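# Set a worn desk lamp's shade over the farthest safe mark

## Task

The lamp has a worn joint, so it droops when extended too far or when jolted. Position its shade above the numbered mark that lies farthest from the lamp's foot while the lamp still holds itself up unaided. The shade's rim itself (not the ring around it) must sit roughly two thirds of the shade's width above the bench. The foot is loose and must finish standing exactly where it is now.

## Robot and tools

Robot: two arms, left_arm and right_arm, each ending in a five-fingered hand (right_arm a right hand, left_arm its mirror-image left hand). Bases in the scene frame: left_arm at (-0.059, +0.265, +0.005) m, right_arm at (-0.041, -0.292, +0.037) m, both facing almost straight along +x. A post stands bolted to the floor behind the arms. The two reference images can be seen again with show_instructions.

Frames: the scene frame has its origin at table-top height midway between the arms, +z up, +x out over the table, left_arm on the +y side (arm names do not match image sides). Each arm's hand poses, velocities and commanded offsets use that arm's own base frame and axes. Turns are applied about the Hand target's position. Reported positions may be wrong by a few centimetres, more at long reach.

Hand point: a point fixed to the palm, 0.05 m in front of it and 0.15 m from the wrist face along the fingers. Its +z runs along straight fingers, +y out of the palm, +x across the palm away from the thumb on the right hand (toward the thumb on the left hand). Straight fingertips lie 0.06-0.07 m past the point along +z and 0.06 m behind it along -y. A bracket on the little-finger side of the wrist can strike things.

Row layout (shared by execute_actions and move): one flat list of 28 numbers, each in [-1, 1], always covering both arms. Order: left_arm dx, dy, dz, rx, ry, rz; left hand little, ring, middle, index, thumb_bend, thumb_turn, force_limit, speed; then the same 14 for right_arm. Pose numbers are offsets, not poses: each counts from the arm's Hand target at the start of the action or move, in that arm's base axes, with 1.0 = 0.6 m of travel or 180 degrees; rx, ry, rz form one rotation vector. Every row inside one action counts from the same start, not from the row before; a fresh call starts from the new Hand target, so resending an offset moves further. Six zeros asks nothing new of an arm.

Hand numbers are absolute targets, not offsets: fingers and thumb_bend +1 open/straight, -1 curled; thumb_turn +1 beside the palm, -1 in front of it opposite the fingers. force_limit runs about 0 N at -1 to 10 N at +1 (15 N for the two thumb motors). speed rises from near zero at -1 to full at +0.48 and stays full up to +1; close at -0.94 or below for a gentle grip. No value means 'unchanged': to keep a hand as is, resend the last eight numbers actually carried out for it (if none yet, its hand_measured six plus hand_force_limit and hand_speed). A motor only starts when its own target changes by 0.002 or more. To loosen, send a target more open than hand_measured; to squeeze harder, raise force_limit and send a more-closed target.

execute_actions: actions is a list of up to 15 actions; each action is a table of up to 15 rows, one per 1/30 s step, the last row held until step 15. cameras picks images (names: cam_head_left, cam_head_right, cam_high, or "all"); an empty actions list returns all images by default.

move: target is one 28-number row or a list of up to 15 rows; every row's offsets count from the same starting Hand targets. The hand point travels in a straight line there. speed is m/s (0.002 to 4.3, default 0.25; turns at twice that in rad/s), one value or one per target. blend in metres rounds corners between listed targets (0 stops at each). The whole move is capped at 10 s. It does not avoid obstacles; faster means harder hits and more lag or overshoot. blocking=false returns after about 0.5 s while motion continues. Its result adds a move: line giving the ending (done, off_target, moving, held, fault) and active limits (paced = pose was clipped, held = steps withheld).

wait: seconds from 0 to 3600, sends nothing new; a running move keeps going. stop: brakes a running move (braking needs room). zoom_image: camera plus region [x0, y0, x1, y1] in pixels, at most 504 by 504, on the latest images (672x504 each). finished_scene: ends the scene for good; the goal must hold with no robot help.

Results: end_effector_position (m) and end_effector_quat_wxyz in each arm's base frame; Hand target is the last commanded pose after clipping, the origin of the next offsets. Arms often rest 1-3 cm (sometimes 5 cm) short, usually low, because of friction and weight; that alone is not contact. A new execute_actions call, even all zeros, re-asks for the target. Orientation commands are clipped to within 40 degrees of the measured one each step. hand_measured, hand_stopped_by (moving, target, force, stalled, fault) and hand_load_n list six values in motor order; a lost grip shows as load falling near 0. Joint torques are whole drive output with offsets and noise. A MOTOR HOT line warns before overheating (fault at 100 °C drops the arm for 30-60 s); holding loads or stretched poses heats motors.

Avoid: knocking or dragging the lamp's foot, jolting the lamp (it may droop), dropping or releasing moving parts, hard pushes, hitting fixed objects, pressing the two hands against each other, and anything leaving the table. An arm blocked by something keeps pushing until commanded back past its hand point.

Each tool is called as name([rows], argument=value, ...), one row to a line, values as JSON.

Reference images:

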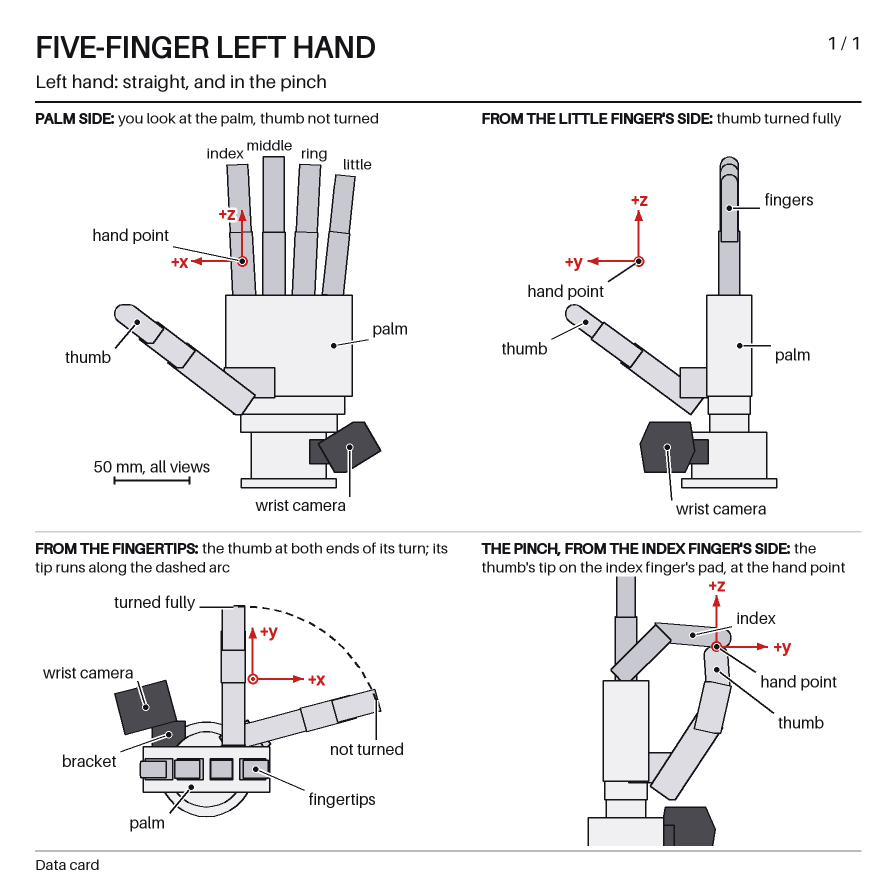

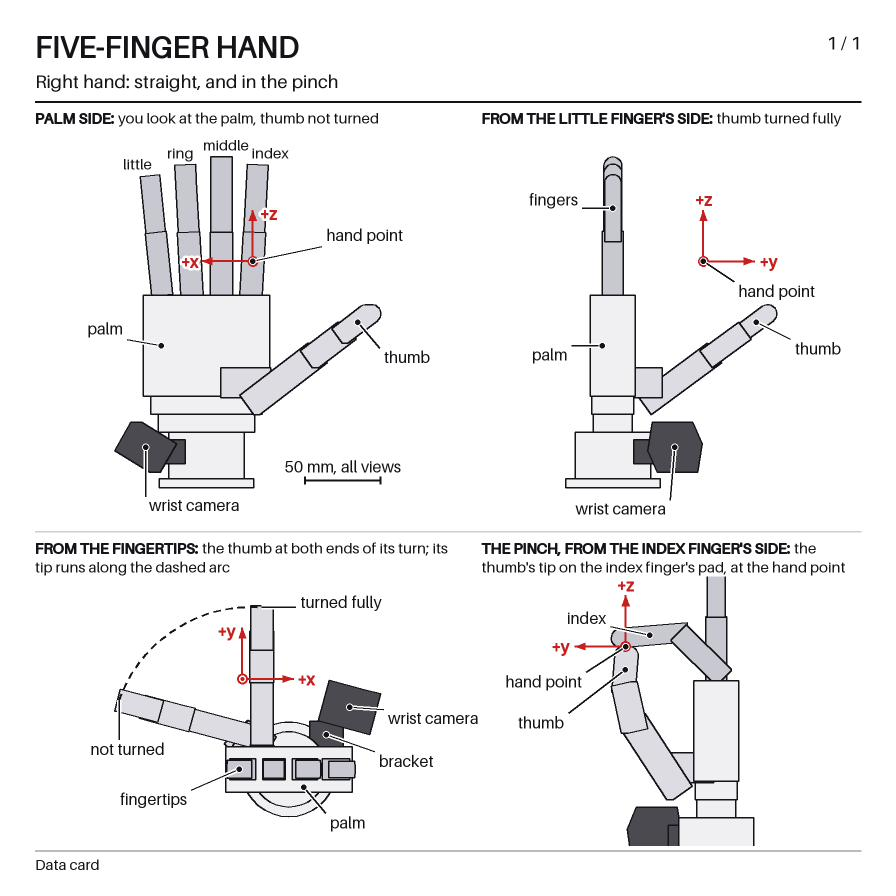

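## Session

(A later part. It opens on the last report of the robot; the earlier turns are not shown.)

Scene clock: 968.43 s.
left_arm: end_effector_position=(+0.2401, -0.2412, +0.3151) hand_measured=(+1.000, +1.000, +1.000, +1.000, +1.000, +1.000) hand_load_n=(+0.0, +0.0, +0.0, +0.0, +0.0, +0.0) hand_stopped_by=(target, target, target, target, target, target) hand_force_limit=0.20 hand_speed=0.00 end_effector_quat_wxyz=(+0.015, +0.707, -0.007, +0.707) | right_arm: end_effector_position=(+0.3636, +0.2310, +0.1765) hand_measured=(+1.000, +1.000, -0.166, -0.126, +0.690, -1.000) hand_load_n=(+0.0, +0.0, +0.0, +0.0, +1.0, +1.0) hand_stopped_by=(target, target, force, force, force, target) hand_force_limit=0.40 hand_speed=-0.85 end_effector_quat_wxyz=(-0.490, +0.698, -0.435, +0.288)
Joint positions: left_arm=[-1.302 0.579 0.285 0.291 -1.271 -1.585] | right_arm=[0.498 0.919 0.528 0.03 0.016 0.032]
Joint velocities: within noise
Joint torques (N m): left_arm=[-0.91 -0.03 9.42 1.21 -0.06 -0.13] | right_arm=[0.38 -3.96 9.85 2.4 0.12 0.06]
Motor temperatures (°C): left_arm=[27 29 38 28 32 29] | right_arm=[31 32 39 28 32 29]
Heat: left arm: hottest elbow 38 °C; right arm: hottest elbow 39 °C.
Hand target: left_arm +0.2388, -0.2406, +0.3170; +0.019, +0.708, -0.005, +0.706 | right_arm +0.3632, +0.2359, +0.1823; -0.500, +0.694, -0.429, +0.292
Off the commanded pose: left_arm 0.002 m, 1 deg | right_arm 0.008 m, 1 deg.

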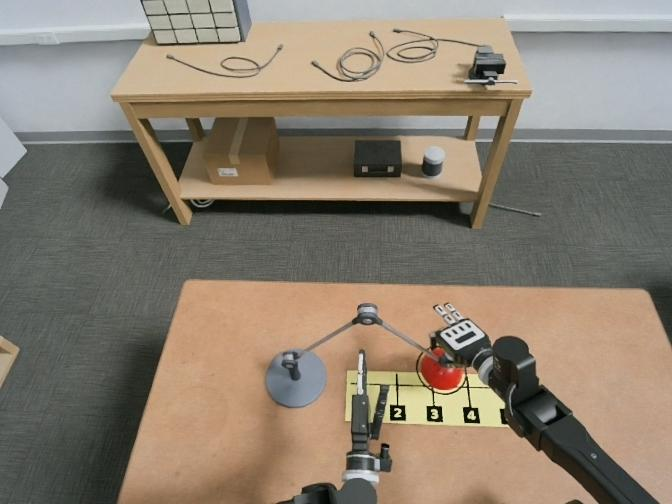

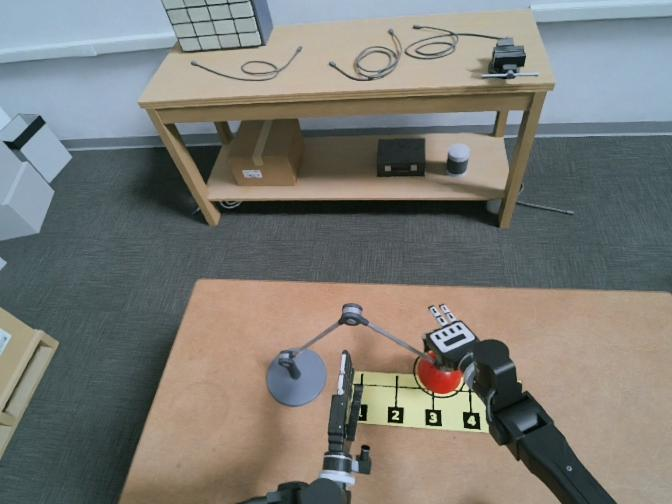

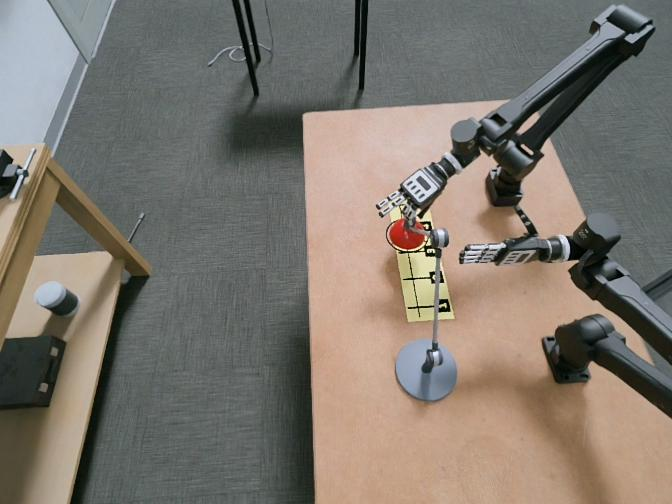

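move([
  [0,0,0,0,0,0,1,1,1,1,1,1,0.2,0.0,0,0,0.01,0,0,0,1,1,0.4,0.4,1,-1,0.4,-0.6],
  [0,0,0,0,0,0,1,1,1,1,1,1,0.2,0.0,0.005,-0.022,0.01,0,0,0,1,1,0.4,0.4,1,-1,0.4,-0.6],
], speed=0.03, cameras=["all"])

zoom_image(camera="cam_high", region=[360, 170, 480, 290])

zoom_image(camera="cam_head_left", region=[380, 310, 500, 430])

Scene clock: 971.97 s.
left_arm: end_effector_position=(+0.2401, -0.2412, +0.3151) hand_measured=(+1.000, +1.000, +1.000, +1.000, +1.000, +1.000) hand_load_n=(+0.0, +0.0, +0.0, +0.0, +0.0, +0.0) hand_stopped_by=(target, target, target, target, target, target) hand_force_limit=0.20 hand_speed=0.00 end_effector_quat_wxyz=(+0.015, +0.707, -0.007, +0.707) | right_arm: end_effector_position=(+0.3637, +0.2278, +0.1840) hand_measured=(+1.000, +1.000, +0.400, +0.400, +1.000, -1.000) hand_load_n=(+0.0, +0.0, +0.0, +0.0, +0.0, +0.0) hand_stopped_by=(target, target, target, target, target, target) hand_force_limit=0.40 hand_speed=-0.60 end_effector_quat_wxyz=(-0.500, +0.696, -0.429, +0.286)
Joint positions: left_arm=[-1.302 0.579 0.285 0.291 -1.271 -1.585] | right_arm=[0.475 0.902 0.528 0.03 -0.023 0.024]
Joint torques (N m): left_arm=[-1.08 -0.09 9.48 1.1 -0.1 -0.14] | right_arm=[-1.14 -4.07 10.45 1.77 -0.11 -0.1]
Heat: left arm: hottest elbow 38 °C; right arm: hottest elbow 39 °C.
Hand target: left_arm +0.2388, -0.2406, +0.3170; +0.019, +0.708, -0.005, +0.706 | right_arm +0.3662, +0.2227, +0.1882; -0.500, +0.694, -0.429, +0.292
Off the commanded pose: left_arm 0.002 m, 1 deg | right_arm 0.007 m, 1 deg.
move: done

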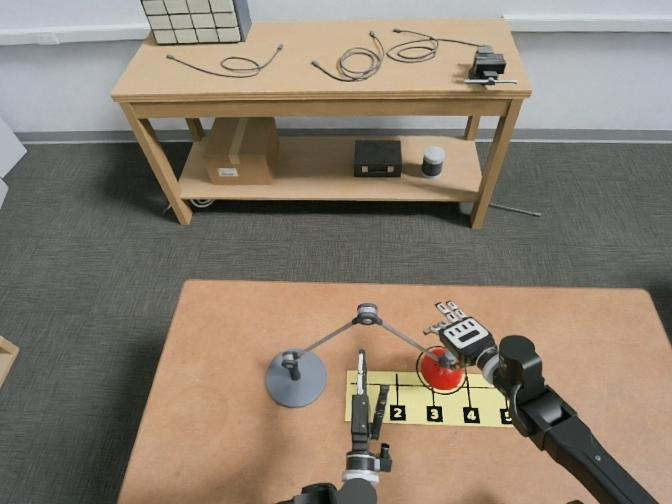

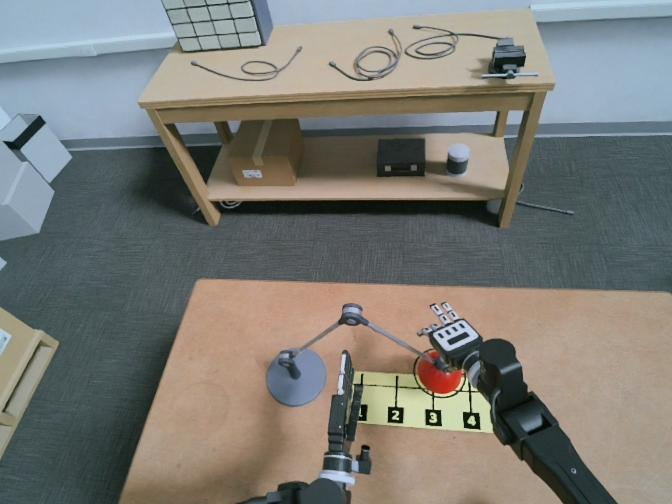

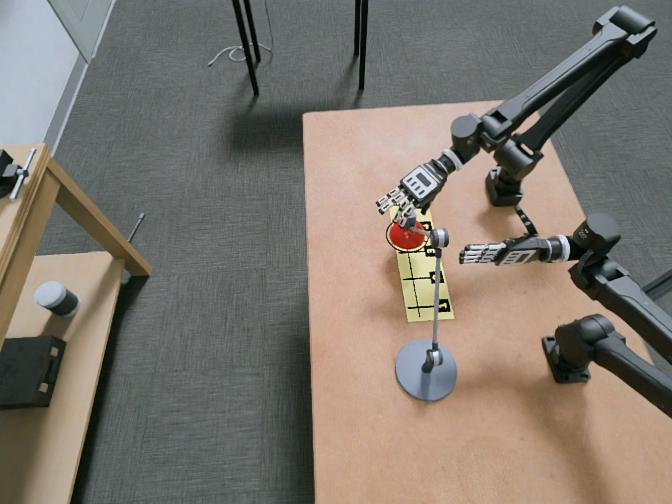

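Scaled by 4.200 from the camera's image (finer frame: 960x720).

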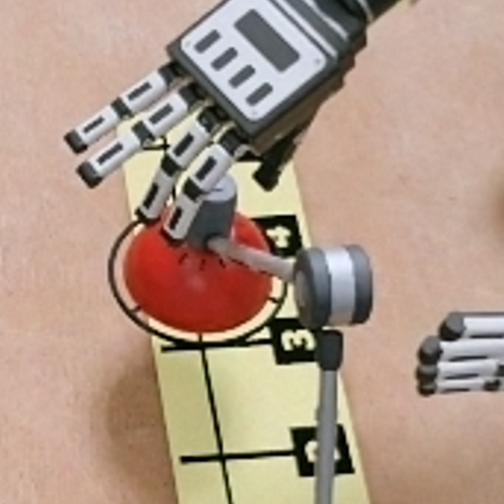

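Scaled by 4.200 from the camera's image (finer frame: 960x720).

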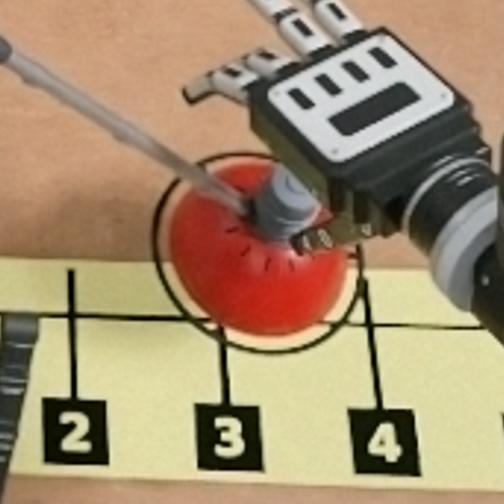

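move([
  [0,0,0,0,0,0,1,1,1,1,1,1,0.2,0.0,0.0,-0.015,0.0,0,0,0,1,1,0.4,0.4,1,-1,0.4,-0.6],
  [0,0,0,0,0,0,1,1,1,1,1,1,0.2,0.0,-0.005,-0.01,-0.06,0,0,0,1,1,0.4,0.4,1,-1,0.4,-0.6],
], speed=0.04, cameras=["all"])

zoom_image(camera="cam_high", region=[360, 170, 480, 290])

zoom_image(camera="cam_head_left", region=[380, 310, 500, 430])

Scene clock: 974.60 s.
left_arm: end_effector_position=(+0.2401, -0.2412, +0.3151) hand_measured=(+1.000, +1.000, +1.000, +1.000, +1.000, +1.000) hand_load_n=(+0.0, +0.0, +0.0, +0.0, +0.0, +0.0) hand_stopped_by=(target, target, target, target, target, target) hand_force_limit=0.20 hand_speed=0.00 end_effector_quat_wxyz=(+0.015, +0.707, -0.007, +0.707) | right_arm: end_effector_position=(+0.3642, +0.2169, +0.1606) hand_measured=(+1.000, +1.000, +0.400, +0.400, +1.000, -1.000) hand_load_n=(+0.0, +0.0, +0.0, +0.0, +0.0, +0.0) hand_stopped_by=(target, target, target, target, target, target) hand_force_limit=0.40 hand_speed=-0.60 end_effector_quat_wxyz=(-0.503, +0.691, -0.429, +0.292)
Joint positions: left_arm=[-1.302 0.579 0.285 0.291 -1.271 -1.585] | right_arm=[0.444 0.921 0.461 0.129 -0.043 0.014]
Joint torques (N m): left_arm=[-1.79 0.21 9.44 1.17 -0.01 -0.18] | right_arm=[-0.26 -1.96 8.64 2.55 0.05 -0.03]
Heat: left arm: hottest elbow 38 °C; right arm: hottest elbow 39 °C.
Hand target: left_arm +0.2388, -0.2406, +0.3170; +0.019, +0.708, -0.005, +0.706 | right_arm +0.3631, +0.2167, +0.1522; -0.500, +0.694, -0.429, +0.292
Off the commanded pose: left_arm 0.002 m, 1 deg | right_arm 0.008 m, 0 deg.
move: done

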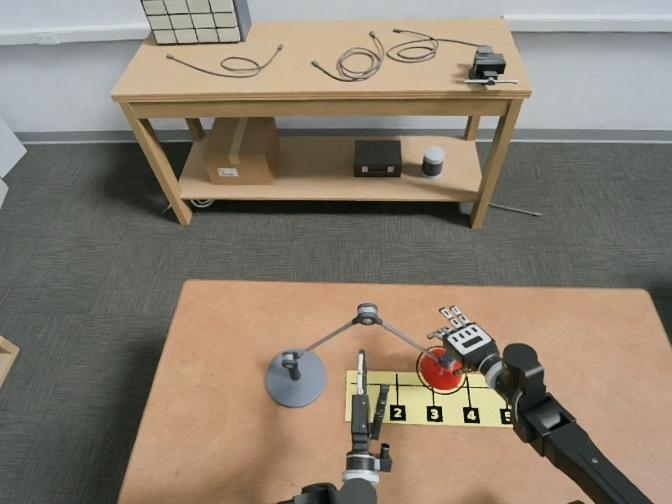

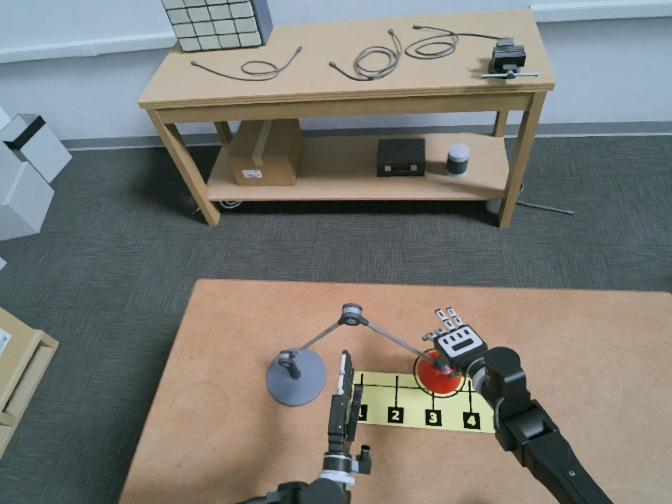

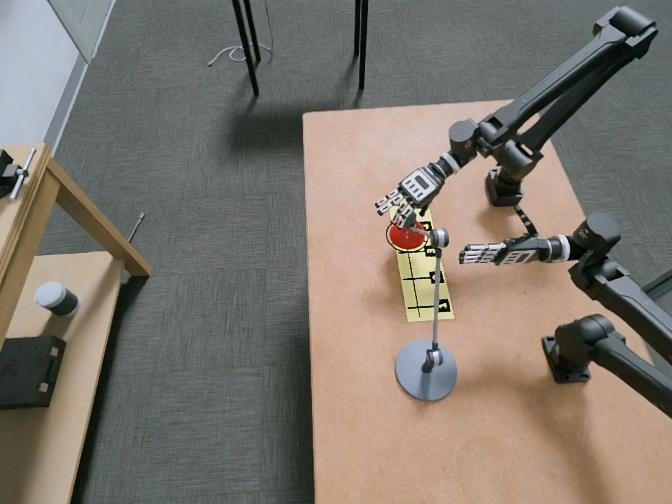

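Scaled by 4.200 from the camera's image (finer frame: 960x720).

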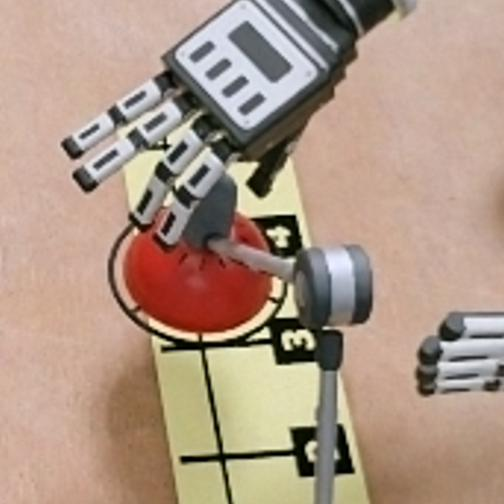

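Scaled by 4.200 from the camera's image (finer frame: 960x720).

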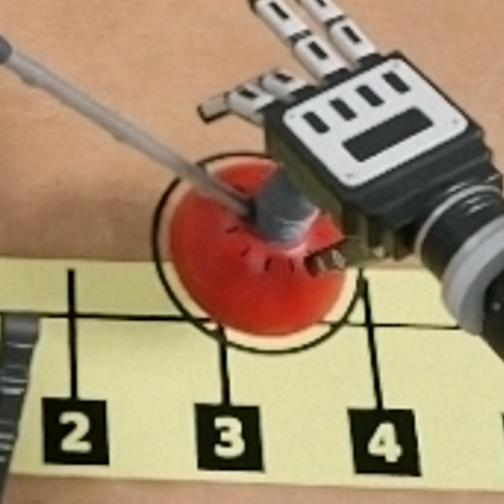

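move(target=[0,0,0,0,0,0,1,1,1,1,1,1,0.2,0.0,0.0,0.0,-0.042,0,0,0,1,1,0.4,0.4,1,-1,0.4,-0.6], speed=0.04, cameras=["all"])

zoom_image(camera="cam_head_left", region=[380, 310, 500, 430])

Scene clock: 975.97 s.
left_arm: end_effector_position=(+0.2401, -0.2412, +0.3151) hand_measured=(+1.000, +1.000, +1.000, +1.000, +1.000, +1.000) hand_load_n=(+0.0, +0.0, +0.0, +0.0, +0.0, +0.0) hand_stopped_by=(target, target, target, target, target, target) hand_force_limit=0.20 hand_speed=0.00 end_effector_quat_wxyz=(+0.015, +0.707, -0.007, +0.707) | right_arm: end_effector_position=(+0.3649, +0.2172, +0.1353) hand_measured=(+1.000, +1.000, +0.400, +0.400, +1.000, -1.000) hand_load_n=(+0.0, +0.0, +0.0, +0.0, -0.5, +0.0) hand_stopped_by=(target, target, target, target, target, target) hand_force_limit=0.40 hand_speed=-0.60 end_effector_quat_wxyz=(-0.503, +0.691, -0.429, +0.292)
Joint positions: left_arm=[-1.302 0.579 0.285 0.291 -1.271 -1.585] | right_arm=[0.444 0.979 0.415 0.235 -0.043 0.014]
Joint torques (N m): left_arm=[-1.26 0.5 9.39 0.98 -0.04 -0.11] | right_arm=[-0.09 -2.32 8.16 2.36 0.06 -0.07]
Heat: left arm: hottest elbow 38 °C; right arm: hottest elbow 39 °C.
Hand target: left_arm +0.2388, -0.2406, +0.3170; +0.019, +0.708, -0.005, +0.706 | right_arm +0.3631, +0.2167, +0.1270; -0.500, +0.694, -0.429, +0.292
Off the commanded pose: left_arm 0.002 m, 1 deg | right_arm 0.009 m, 0 deg.
move: done

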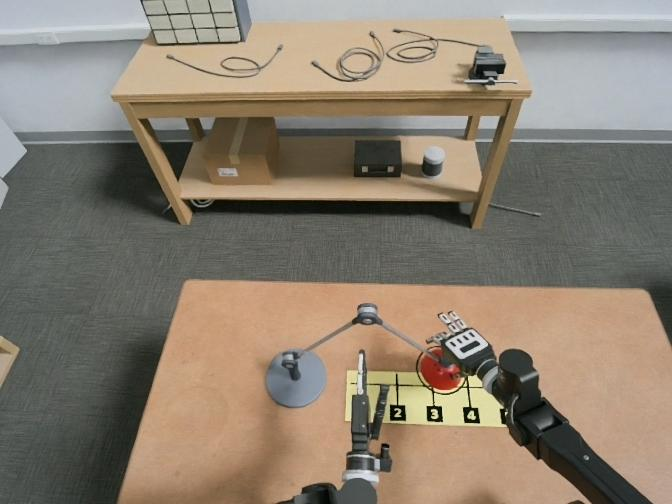

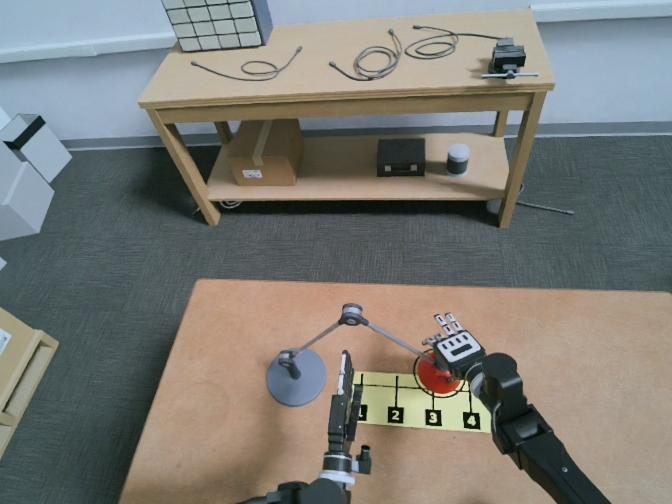

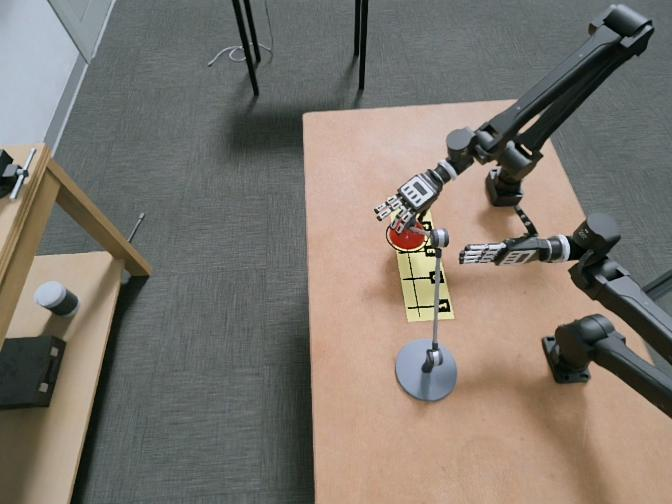

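Scaled by 4.200 from the camera's image (finer frame: 960x720).

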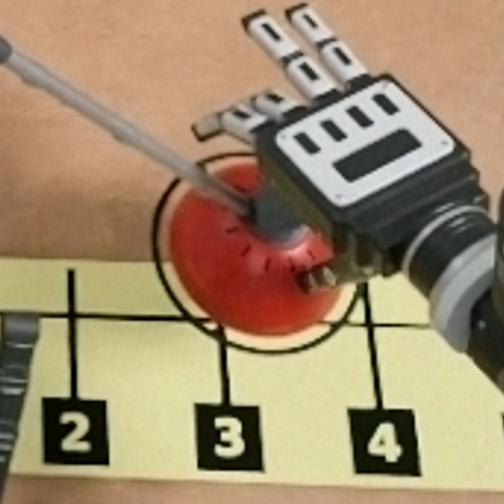

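execute_actions([
  [[0,0,0,0,0,0,1,1,1,1,1,1,0.2,0.0,0,0,0,0,0,0,1,1,-0.2,-0.2,0.3,-1,0.0,-0.9]],
  [[0,0,0,0,0,0,1,1,1,1,1,1,0.2,0.0,0,0,0,0,0,0,1,1,-0.2,-0.2,0.3,-1,0.0,-0.9]],
])

wait(seconds=5)

Scene clock: 982.33 s.
left_arm: end_effector_position=(+0.2401, -0.2412, +0.3151) hand_measured=(+1.000, +1.000, +1.000, +1.000, +1.000, +1.000) hand_load_n=(+0.0, +0.0, +0.0, +0.0, +0.0, +0.0) hand_stopped_by=(target, target, target, target, target, target) hand_force_limit=0.20 hand_speed=0.00 end_effector_quat_wxyz=(+0.015, +0.707, -0.007, +0.707) | right_arm: end_effector_position=(+0.3660, +0.2167, +0.1363) hand_measured=(+1.000, +1.000, -0.156, -0.176, +0.712, -1.000) hand_load_n=(+0.0, +0.0, +4.5, +4.5, +8.0, +4.0) hand_stopped_by=(target, target, force, force, force, target) hand_force_limit=0.00 hand_speed=-0.90 end_effector_quat_wxyz=(-0.503, +0.690, -0.429, +0.295)
Joint positions: left_arm=[-1.302 0.579 0.285 0.291 -1.271 -1.585] | right_arm=[0.444 0.979 0.415 0.239 -0.038 0.014]
Joint torques (N m): left_arm=[-0.91 0.03 9.58 1.13 -0.05 -0.12] | right_arm=[-0.38 -1.96 8.1 2.45 -0.13 -0.03]
Heat: left arm: hottest elbow 38 °C; right arm: hottest elbow 38 °C.
Hand target: left_arm +0.2388, -0.2406, +0.3170; +0.019, +0.708, -0.005, +0.706 | right_arm +0.3631, +0.2167, +0.1270; -0.500, +0.694, -0.429, +0.292
Off the commanded pose: left_arm 0.002 m, 1 deg | right_arm 0.010 m, 1 deg.
Step readings (end_effector_position of left_arm | right_arm):
0: (+0.2401, -0.2412, +0.3151) | (+0.3649, +0.2172, +0.1353)
1: (+0.2401, -0.2412, +0.3151) | (+0.3649, +0.2172, +0.1353)
2: (+0.2401, -0.2412, +0.3151) | (+0.3649, +0.2172, +0.1353)
4: (+0.2401, -0.2412, +0.3151) | (+0.3649, +0.2172, +0.1353)
8: (+0.2401, -0.2412, +0.3151) | (+0.3649, +0.2172, +0.1353)
15: (+0.2401, -0.2412, +0.3151) | (+0.3649, +0.2172, +0.1353)
16: (+0.2401, -0.2412, +0.3151) | (+0.3649, +0.2172, +0.1353)
17: (+0.2401, -0.2412, +0.3151) | (+0.3649, +0.2172, +0.1353)
19: (+0.2401, -0.2412, +0.3151) | (+0.3649, +0.2172, +0.1353)
23: (+0.2401, -0.2412, +0.3151) | (+0.3649, +0.2172, +0.1353)
30: (+0.2401, -0.2412, +0.3151) | (+0.3649, +0.2172, +0.1353)

Scene clock: 987.33 s.
left_arm: end_effector_position=(+0.2401, -0.2412, +0.3151) hand_measured=(+1.000, +1.000, +1.000, +1.000, +1.000, +1.000) hand_load_n=(+0.0, +0.0, +0.0, +0.0, +0.0, +0.0) hand_stopped_by=(target, target, target, target, target, target) hand_force_limit=0.20 hand_speed=0.00 end_effector_quat_wxyz=(+0.015, +0.707, -0.007, +0.707) | right_arm: end_effector_position=(+0.3660, +0.2167, +0.1363) hand_measured=(+1.000, +1.000, -0.156, -0.176, +0.712, -1.000) hand_load_n=(+0.0, +0.0, +5.0, +5.0, +8.0, +4.0) hand_stopped_by=(target, target, force, force, force, target) hand_force_limit=0.00 hand_speed=-0.90 end_effector_quat_wxyz=(-0.503, +0.690, -0.429, +0.295)
Joint positions: left_arm=[-1.302 0.579 0.285 0.291 -1.271 -1.585] | right_arm=[0.444 0.979 0.415 0.239 -0.038 0.014]
Joint torques (N m): left_arm=[-1.08 0.21 9.65 1.16 0.01 -0.14] | right_arm=[-0.32 -2.61 8.21 2.54 -0.08 0.03]
Heat: left arm: hottest elbow 38 °C; right arm: hottest elbow 38 °C.
Hand target: left_arm +0.2388, -0.2406, +0.3170; +0.019, +0.708, -0.005, +0.706 | right_arm +0.3631, +0.2167, +0.1270; -0.500, +0.694, -0.429, +0.292
Off the commanded pose: left_arm 0.002 m, 1 deg | right_arm 0.010 m, 1 deg.
wait: 5.00 s; at rest by 0.17 s

move([
  [0,0,0,0,0,0,1,1,1,1,1,1,0.2,0.0,0.0,0.0,0.035,0,0,0,1,1,-0.2,-0.2,0.3,-1,0.0,-0.9],
  [0,0,0,0,0,0,1,1,1,1,1,1,0.2,0.0,-0.03,0.008,0.035,0,0,0,1,1,-0.2,-0.2,0.3,-1,0.0,-0.9],
], speed=0.02, cameras=["all"])

zoom_image(camera="cam_head_left", region=[380, 310, 500, 430])

zoom_image(camera="cam_high", region=[360, 170, 480, 290])

zoom_image(camera="cam_high", region=[370, 310, 490, 430])

Scene clock: 990.37 s.
left_arm: end_effector_position=(+0.2401, -0.2412, +0.3151) hand_measured=(+1.000, +1.000, +1.000, +1.000, +1.000, +1.000) hand_load_n=(+0.0, +0.0, +0.0, +0.0, +0.0, +0.0) hand_stopped_by=(target, target, target, target, target, target) hand_force_limit=0.20 hand_speed=0.00 end_effector_quat_wxyz=(+0.015, +0.707, -0.007, +0.707) | right_arm: end_effector_position=(+0.3520, +0.2136, +0.1434) hand_measured=(+1.000, +1.000, -0.156, -0.176, +0.712, -1.000) hand_load_n=(+0.0, +0.0, +3.5, +0.0, +3.5, +0.0) hand_stopped_by=(target, target, force, force, force, target) hand_force_limit=0.00 hand_speed=-0.90 end_effector_quat_wxyz=(-0.491, +0.694, -0.434, +0.299)
Joint positions: left_arm=[-1.302 0.579 0.285 0.291 -1.271 -1.585] | right_arm=[0.473 0.904 0.415 0.144 0.008 0.014]
Joint torques (N m): left_arm=[-1.03 0.5 9.47 1.25 -0.04 -0.16] | right_arm=[0.97 -4.42 9.54 1.59 -0.12 0.16]
Heat: left arm: hottest elbow 38 °C; right arm: hottest elbow 38 °C.
Hand target: left_arm +0.2388, -0.2406, +0.3170; +0.019, +0.708, -0.005, +0.706 | right_arm +0.3452, +0.2214, +0.1481; -0.500, +0.694, -0.429, +0.292
Off the commanded pose: left_arm 0.002 m, 1 deg | right_arm 0.011 m, 1 deg.
move: off_target (right_arm)

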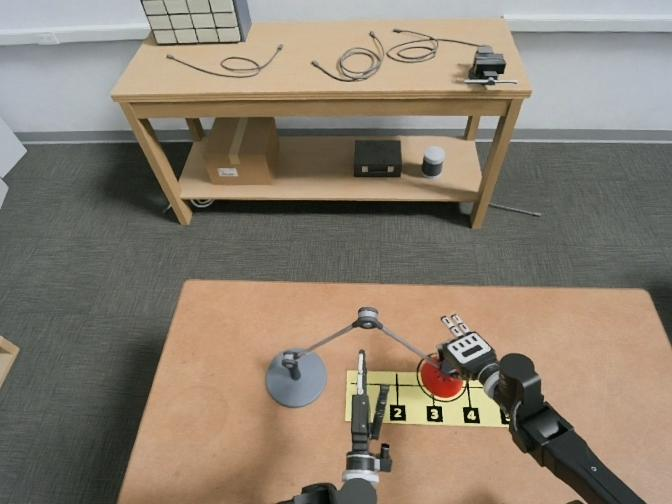

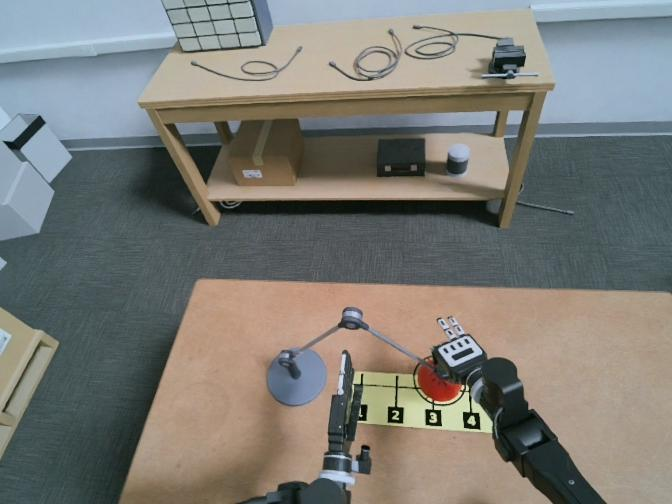

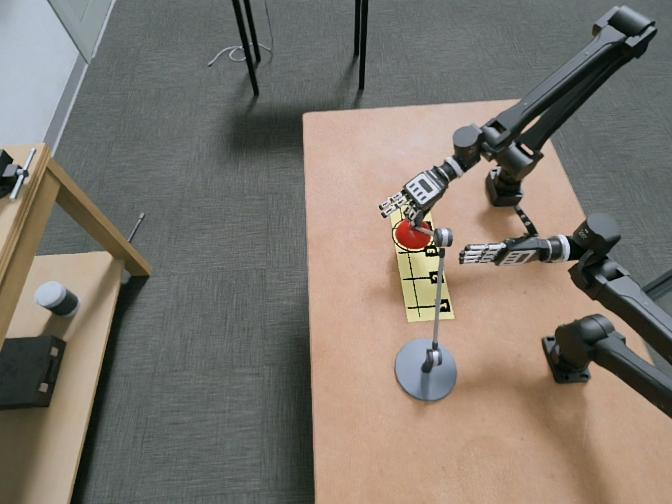

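Scaled by 4.200 from the camera's image (finer frame: 960x720).

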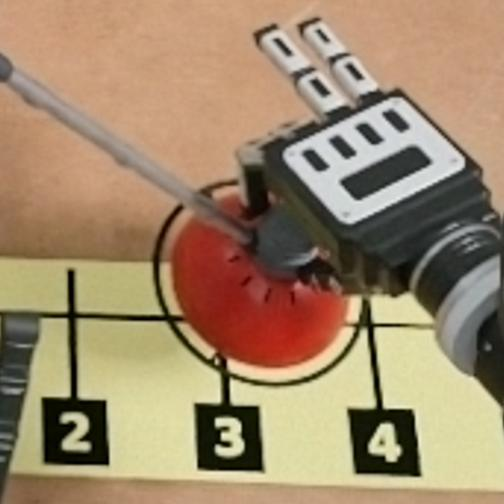

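Scaled by 4.200 from the camera's image (finer frame: 960x720).

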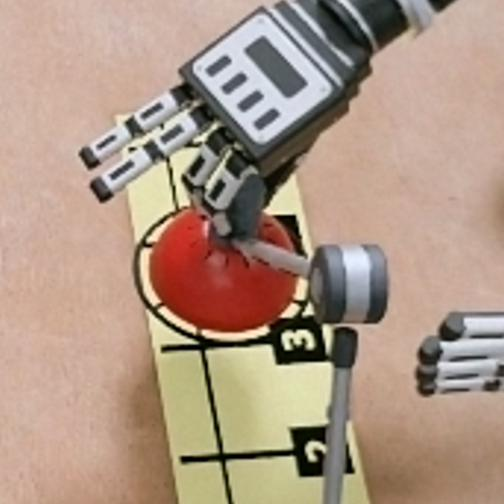

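Scaled by 4.200 from the camera's image (finer frame: 960x720).

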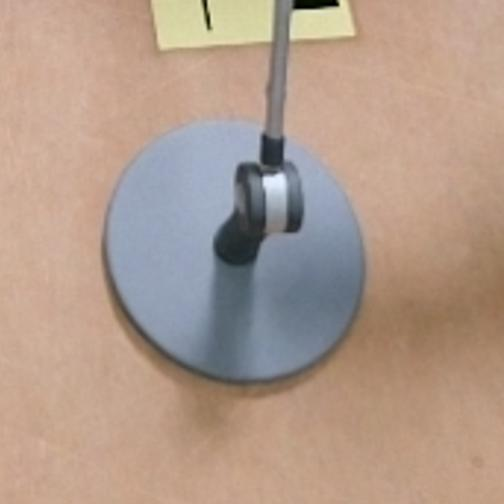

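zoom_image(camera="cam_head_left", region=[240, 310, 360, 430])

zoom_image(camera="cam_head_right", region=[240, 310, 360, 430])

Scaled by 4.200 from the camera's image (finer frame: 960x720).

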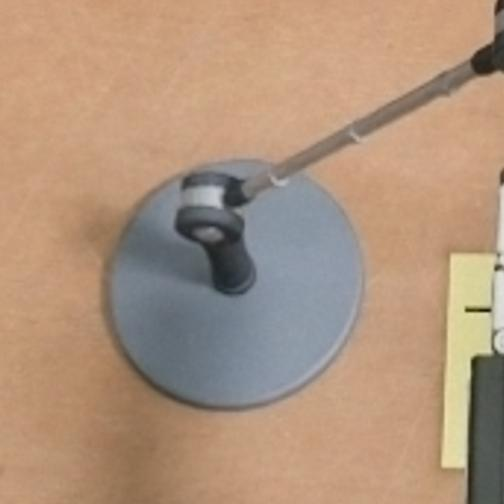

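Scaled by 4.200 from the camera's image (finer frame: 960x720).

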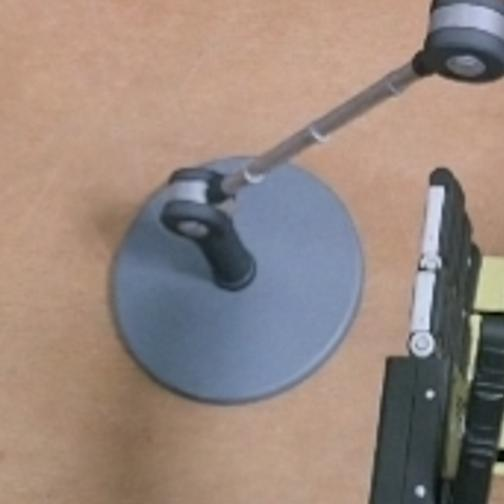

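move(target=[-0.05,0.45,0,0,0,0,1,1,1,1,1,1,0.2,0.0,0,0,0,0,0,0,1,1,-0.2,-0.2,0.3,-1,0.0,-0.9], speed=0.12, cameras=["cam_head_left","cam_high"])

Scene clock: 999.00 s.
left_arm: end_effector_position=(+0.2151, +0.0236, +0.2986) hand_measured=(+1.000, +1.000, +1.000, +1.000, +1.000, +1.000) hand_load_n=(+0.0, +0.0, +0.0, +0.0, +0.0, +0.0) hand_stopped_by=(target, target, target, target, target, target) hand_force_limit=0.20 hand_speed=0.00 end_effector_quat_wxyz=(-0.219, +0.806, +0.121, +0.536) | right_arm: end_effector_position=(+0.3520, +0.2136, +0.1434) hand_measured=(+1.000, +1.000, -0.156, -0.176, +0.712, -1.000) hand_load_n=(+0.0, +0.0, +3.5, +0.5, +4.0, +0.0) hand_stopped_by=(target, target, force, force, force, target) hand_force_limit=0.00 hand_speed=-0.90 end_effector_quat_wxyz=(-0.491, +0.694, -0.434, +0.299)
Joint positions: left_arm=[-0.677 0.017 0.553 -1.319 -1.085 -2.054] | right_arm=[0.473 0.904 0.415 0.144 0.008 0.014]
Joint torques (N m): left_arm=[-0.32 7.06 11.36 1.09 -0.42 -0.13] | right_arm=[0.79 -3.49 9.43 1.62 -0.16 0.1]
Heat: left arm: hottest elbow 38 °C; right arm: hottest elbow 37 °C.
Hand target: left_arm +0.2088, +0.0294, +0.3171; +0.019, +0.708, -0.005, +0.706 | right_arm +0.3452, +0.2214, +0.1481; -0.500, +0.694, -0.429, +0.292
Off the commanded pose: left_arm 0.020 m, 38 deg | right_arm 0.011 m, 1 deg.
joint sent to its limit (left arm) — joint 2 (shoulder), lower limit; joint 6 (wrist roll), lower limit. The joint targets are off in orientation, not in position.
move: off_target (left_arm)

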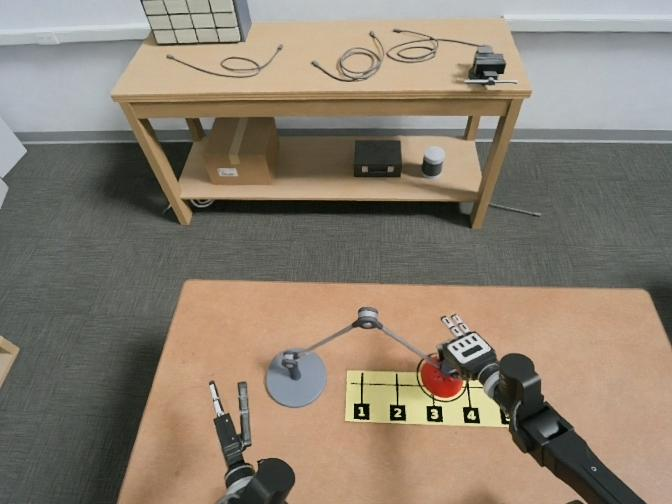

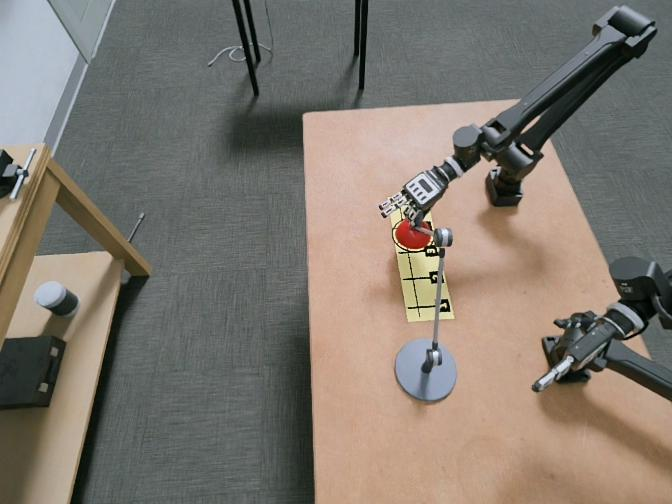

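move(target=[0.3465,0.03,-0.033,0,0,-0.156,1,1,1,1,1,1,0.2,0.0,0,0,0,0,0,0,1,1,-0.2,-0.2,0.3,-1,0.0,-0.9], speed=0.12, cameras=["cam_head_left","cam_high"])

Scene clock: 1006.80 s.
left_arm: end_effector_position=(+0.4082, +0.0444, +0.2852) hand_measured=(+1.000, +1.000, +1.000, +1.000, +1.000, +1.000) hand_load_n=(+0.0, +0.0, +0.0, +0.0, +0.0, +0.0) hand_stopped_by=(target, target, target, target, target, target) hand_force_limit=0.20 hand_speed=0.00 end_effector_quat_wxyz=(+0.194, +0.694, -0.167, +0.673) | right_arm: end_effector_position=(+0.3520, +0.2136, +0.1434) hand_measured=(+1.000, +1.000, -0.156, -0.176, +0.712, -1.000) hand_load_n=(+0.0, +0.0, +3.5, +0.0, +3.5, +0.0) hand_stopped_by=(target, target, force, force, force, target) hand_force_limit=0.00 hand_speed=-0.90 end_effector_quat_wxyz=(-0.491, +0.694, -0.434, +0.299)
Joint positions: left_arm=[0.623 1.254 0.533 0.674 1.139 -1.573] | right_arm=[0.473 0.904 0.415 0.144 0.008 0.014]
Joint torques (N m): left_arm=[-1.2 -6.36 10.18 2.66 0.09 -0.15] | right_arm=[1.14 -4.54 9.69 1.85 -0.14 0.12]
Heat: left arm: hottest elbow 38 °C; right arm: hottest elbow 37 °C.
Hand target: left_arm +0.4167, +0.0473, +0.2972; +0.190, +0.685, -0.176, +0.680 | right_arm +0.3452, +0.2214, +0.1481; -0.500, +0.694, -0.429, +0.292
Off the commanded pose: left_arm 0.015 m, 2 deg | right_arm 0.011 m, 1 deg.
move: off_target (left_arm)

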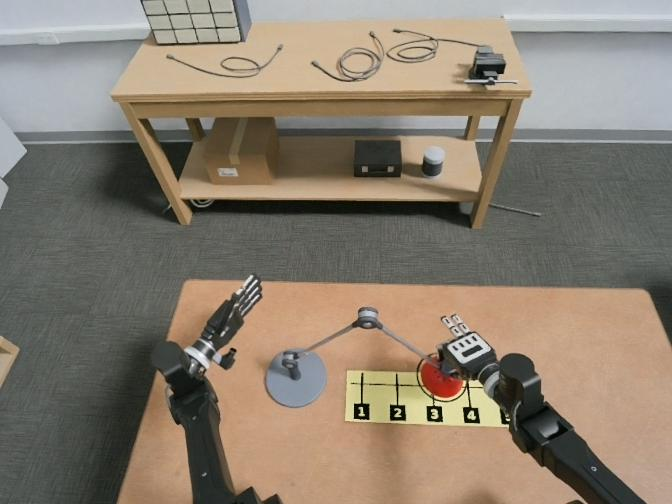

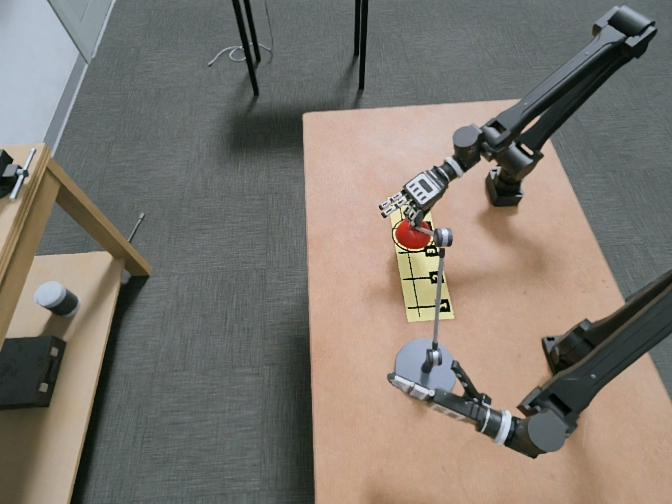

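move(target=[0,0,-0.29,0,0,0,1,1,1,1,1,1,0.2,0.0,0,0,0,0,0,0,1,1,-0.2,-0.2,0.3,-1,0.0,-0.9], speed=0.1, cameras=["cam_head_left","cam_head_right","cam_high"])

Scene clock: 1009.37 s.
left_arm: end_effector_position=(+0.4167, +0.0505, +0.1259) hand_measured=(+1.000, +1.000, +1.000, +1.000, +1.000, +1.000) hand_load_n=(+0.0, +0.0, +0.0, +0.0, -0.5, +0.0) hand_stopped_by=(target, target, target, target, target, target) hand_force_limit=0.20 hand_speed=0.00 end_effector_quat_wxyz=(+0.184, +0.686, -0.177, +0.681) | right_arm: end_effector_position=(+0.3520, +0.2136, +0.1434) hand_measured=(+1.000, +1.000, -0.156, -0.176, +0.712, -1.000) hand_load_n=(+0.0, +0.0, +3.5, +0.5, +3.5, +0.0) hand_stopped_by=(target, target, force, force, force, target) hand_force_limit=0.00 hand_speed=-0.90 end_effector_quat_wxyz=(-0.491, +0.694, -0.434, +0.299)
Joint positions: left_arm=[0.623 1.872 0.479 1.383 1.139 -1.574] | right_arm=[0.473 0.904 0.415 0.144 0.008 0.014]
Joint torques (N m): left_arm=[-0.91 -11.69 3.29 2.58 0.08 -0.15] | right_arm=[0.62 -4.01 9.42 1.43 -0.11 0.13]
Heat: left arm: hottest elbow 38 °C; right arm: hottest elbow 37 °C.
Hand target: left_arm +0.4167, +0.0474, +0.1232; +0.190, +0.686, -0.176, +0.680 | right_arm +0.3452, +0.2214, +0.1481; -0.500, +0.694, -0.429, +0.292
Off the commanded pose: left_arm 0.004 m, 1 deg | right_arm 0.011 m, 1 deg.
move: done

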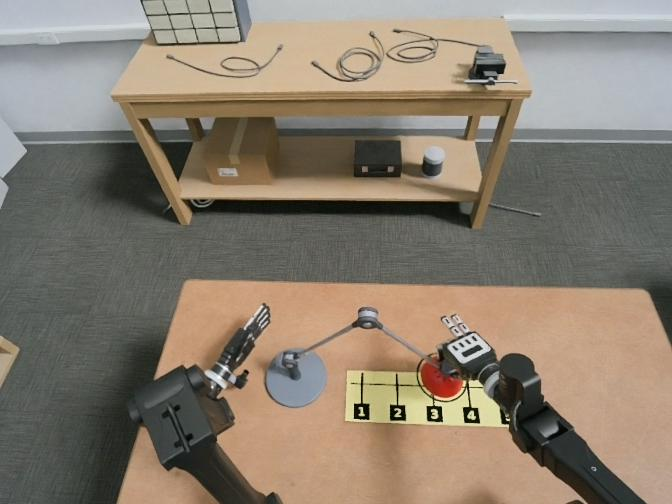

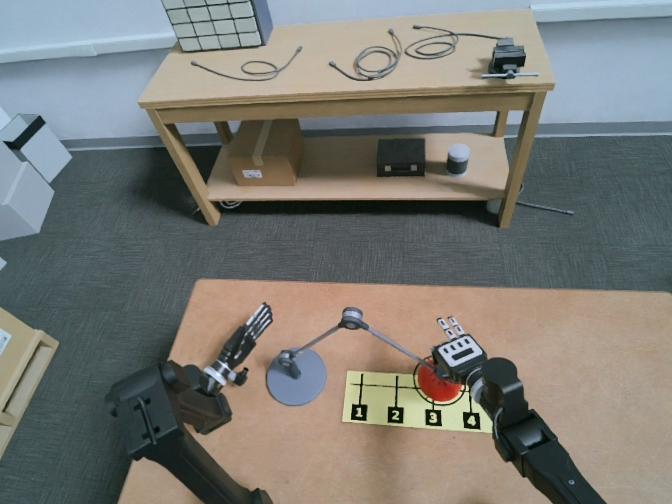

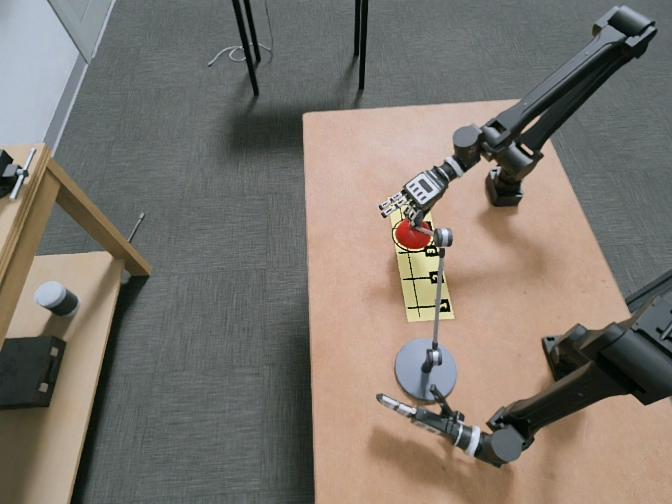

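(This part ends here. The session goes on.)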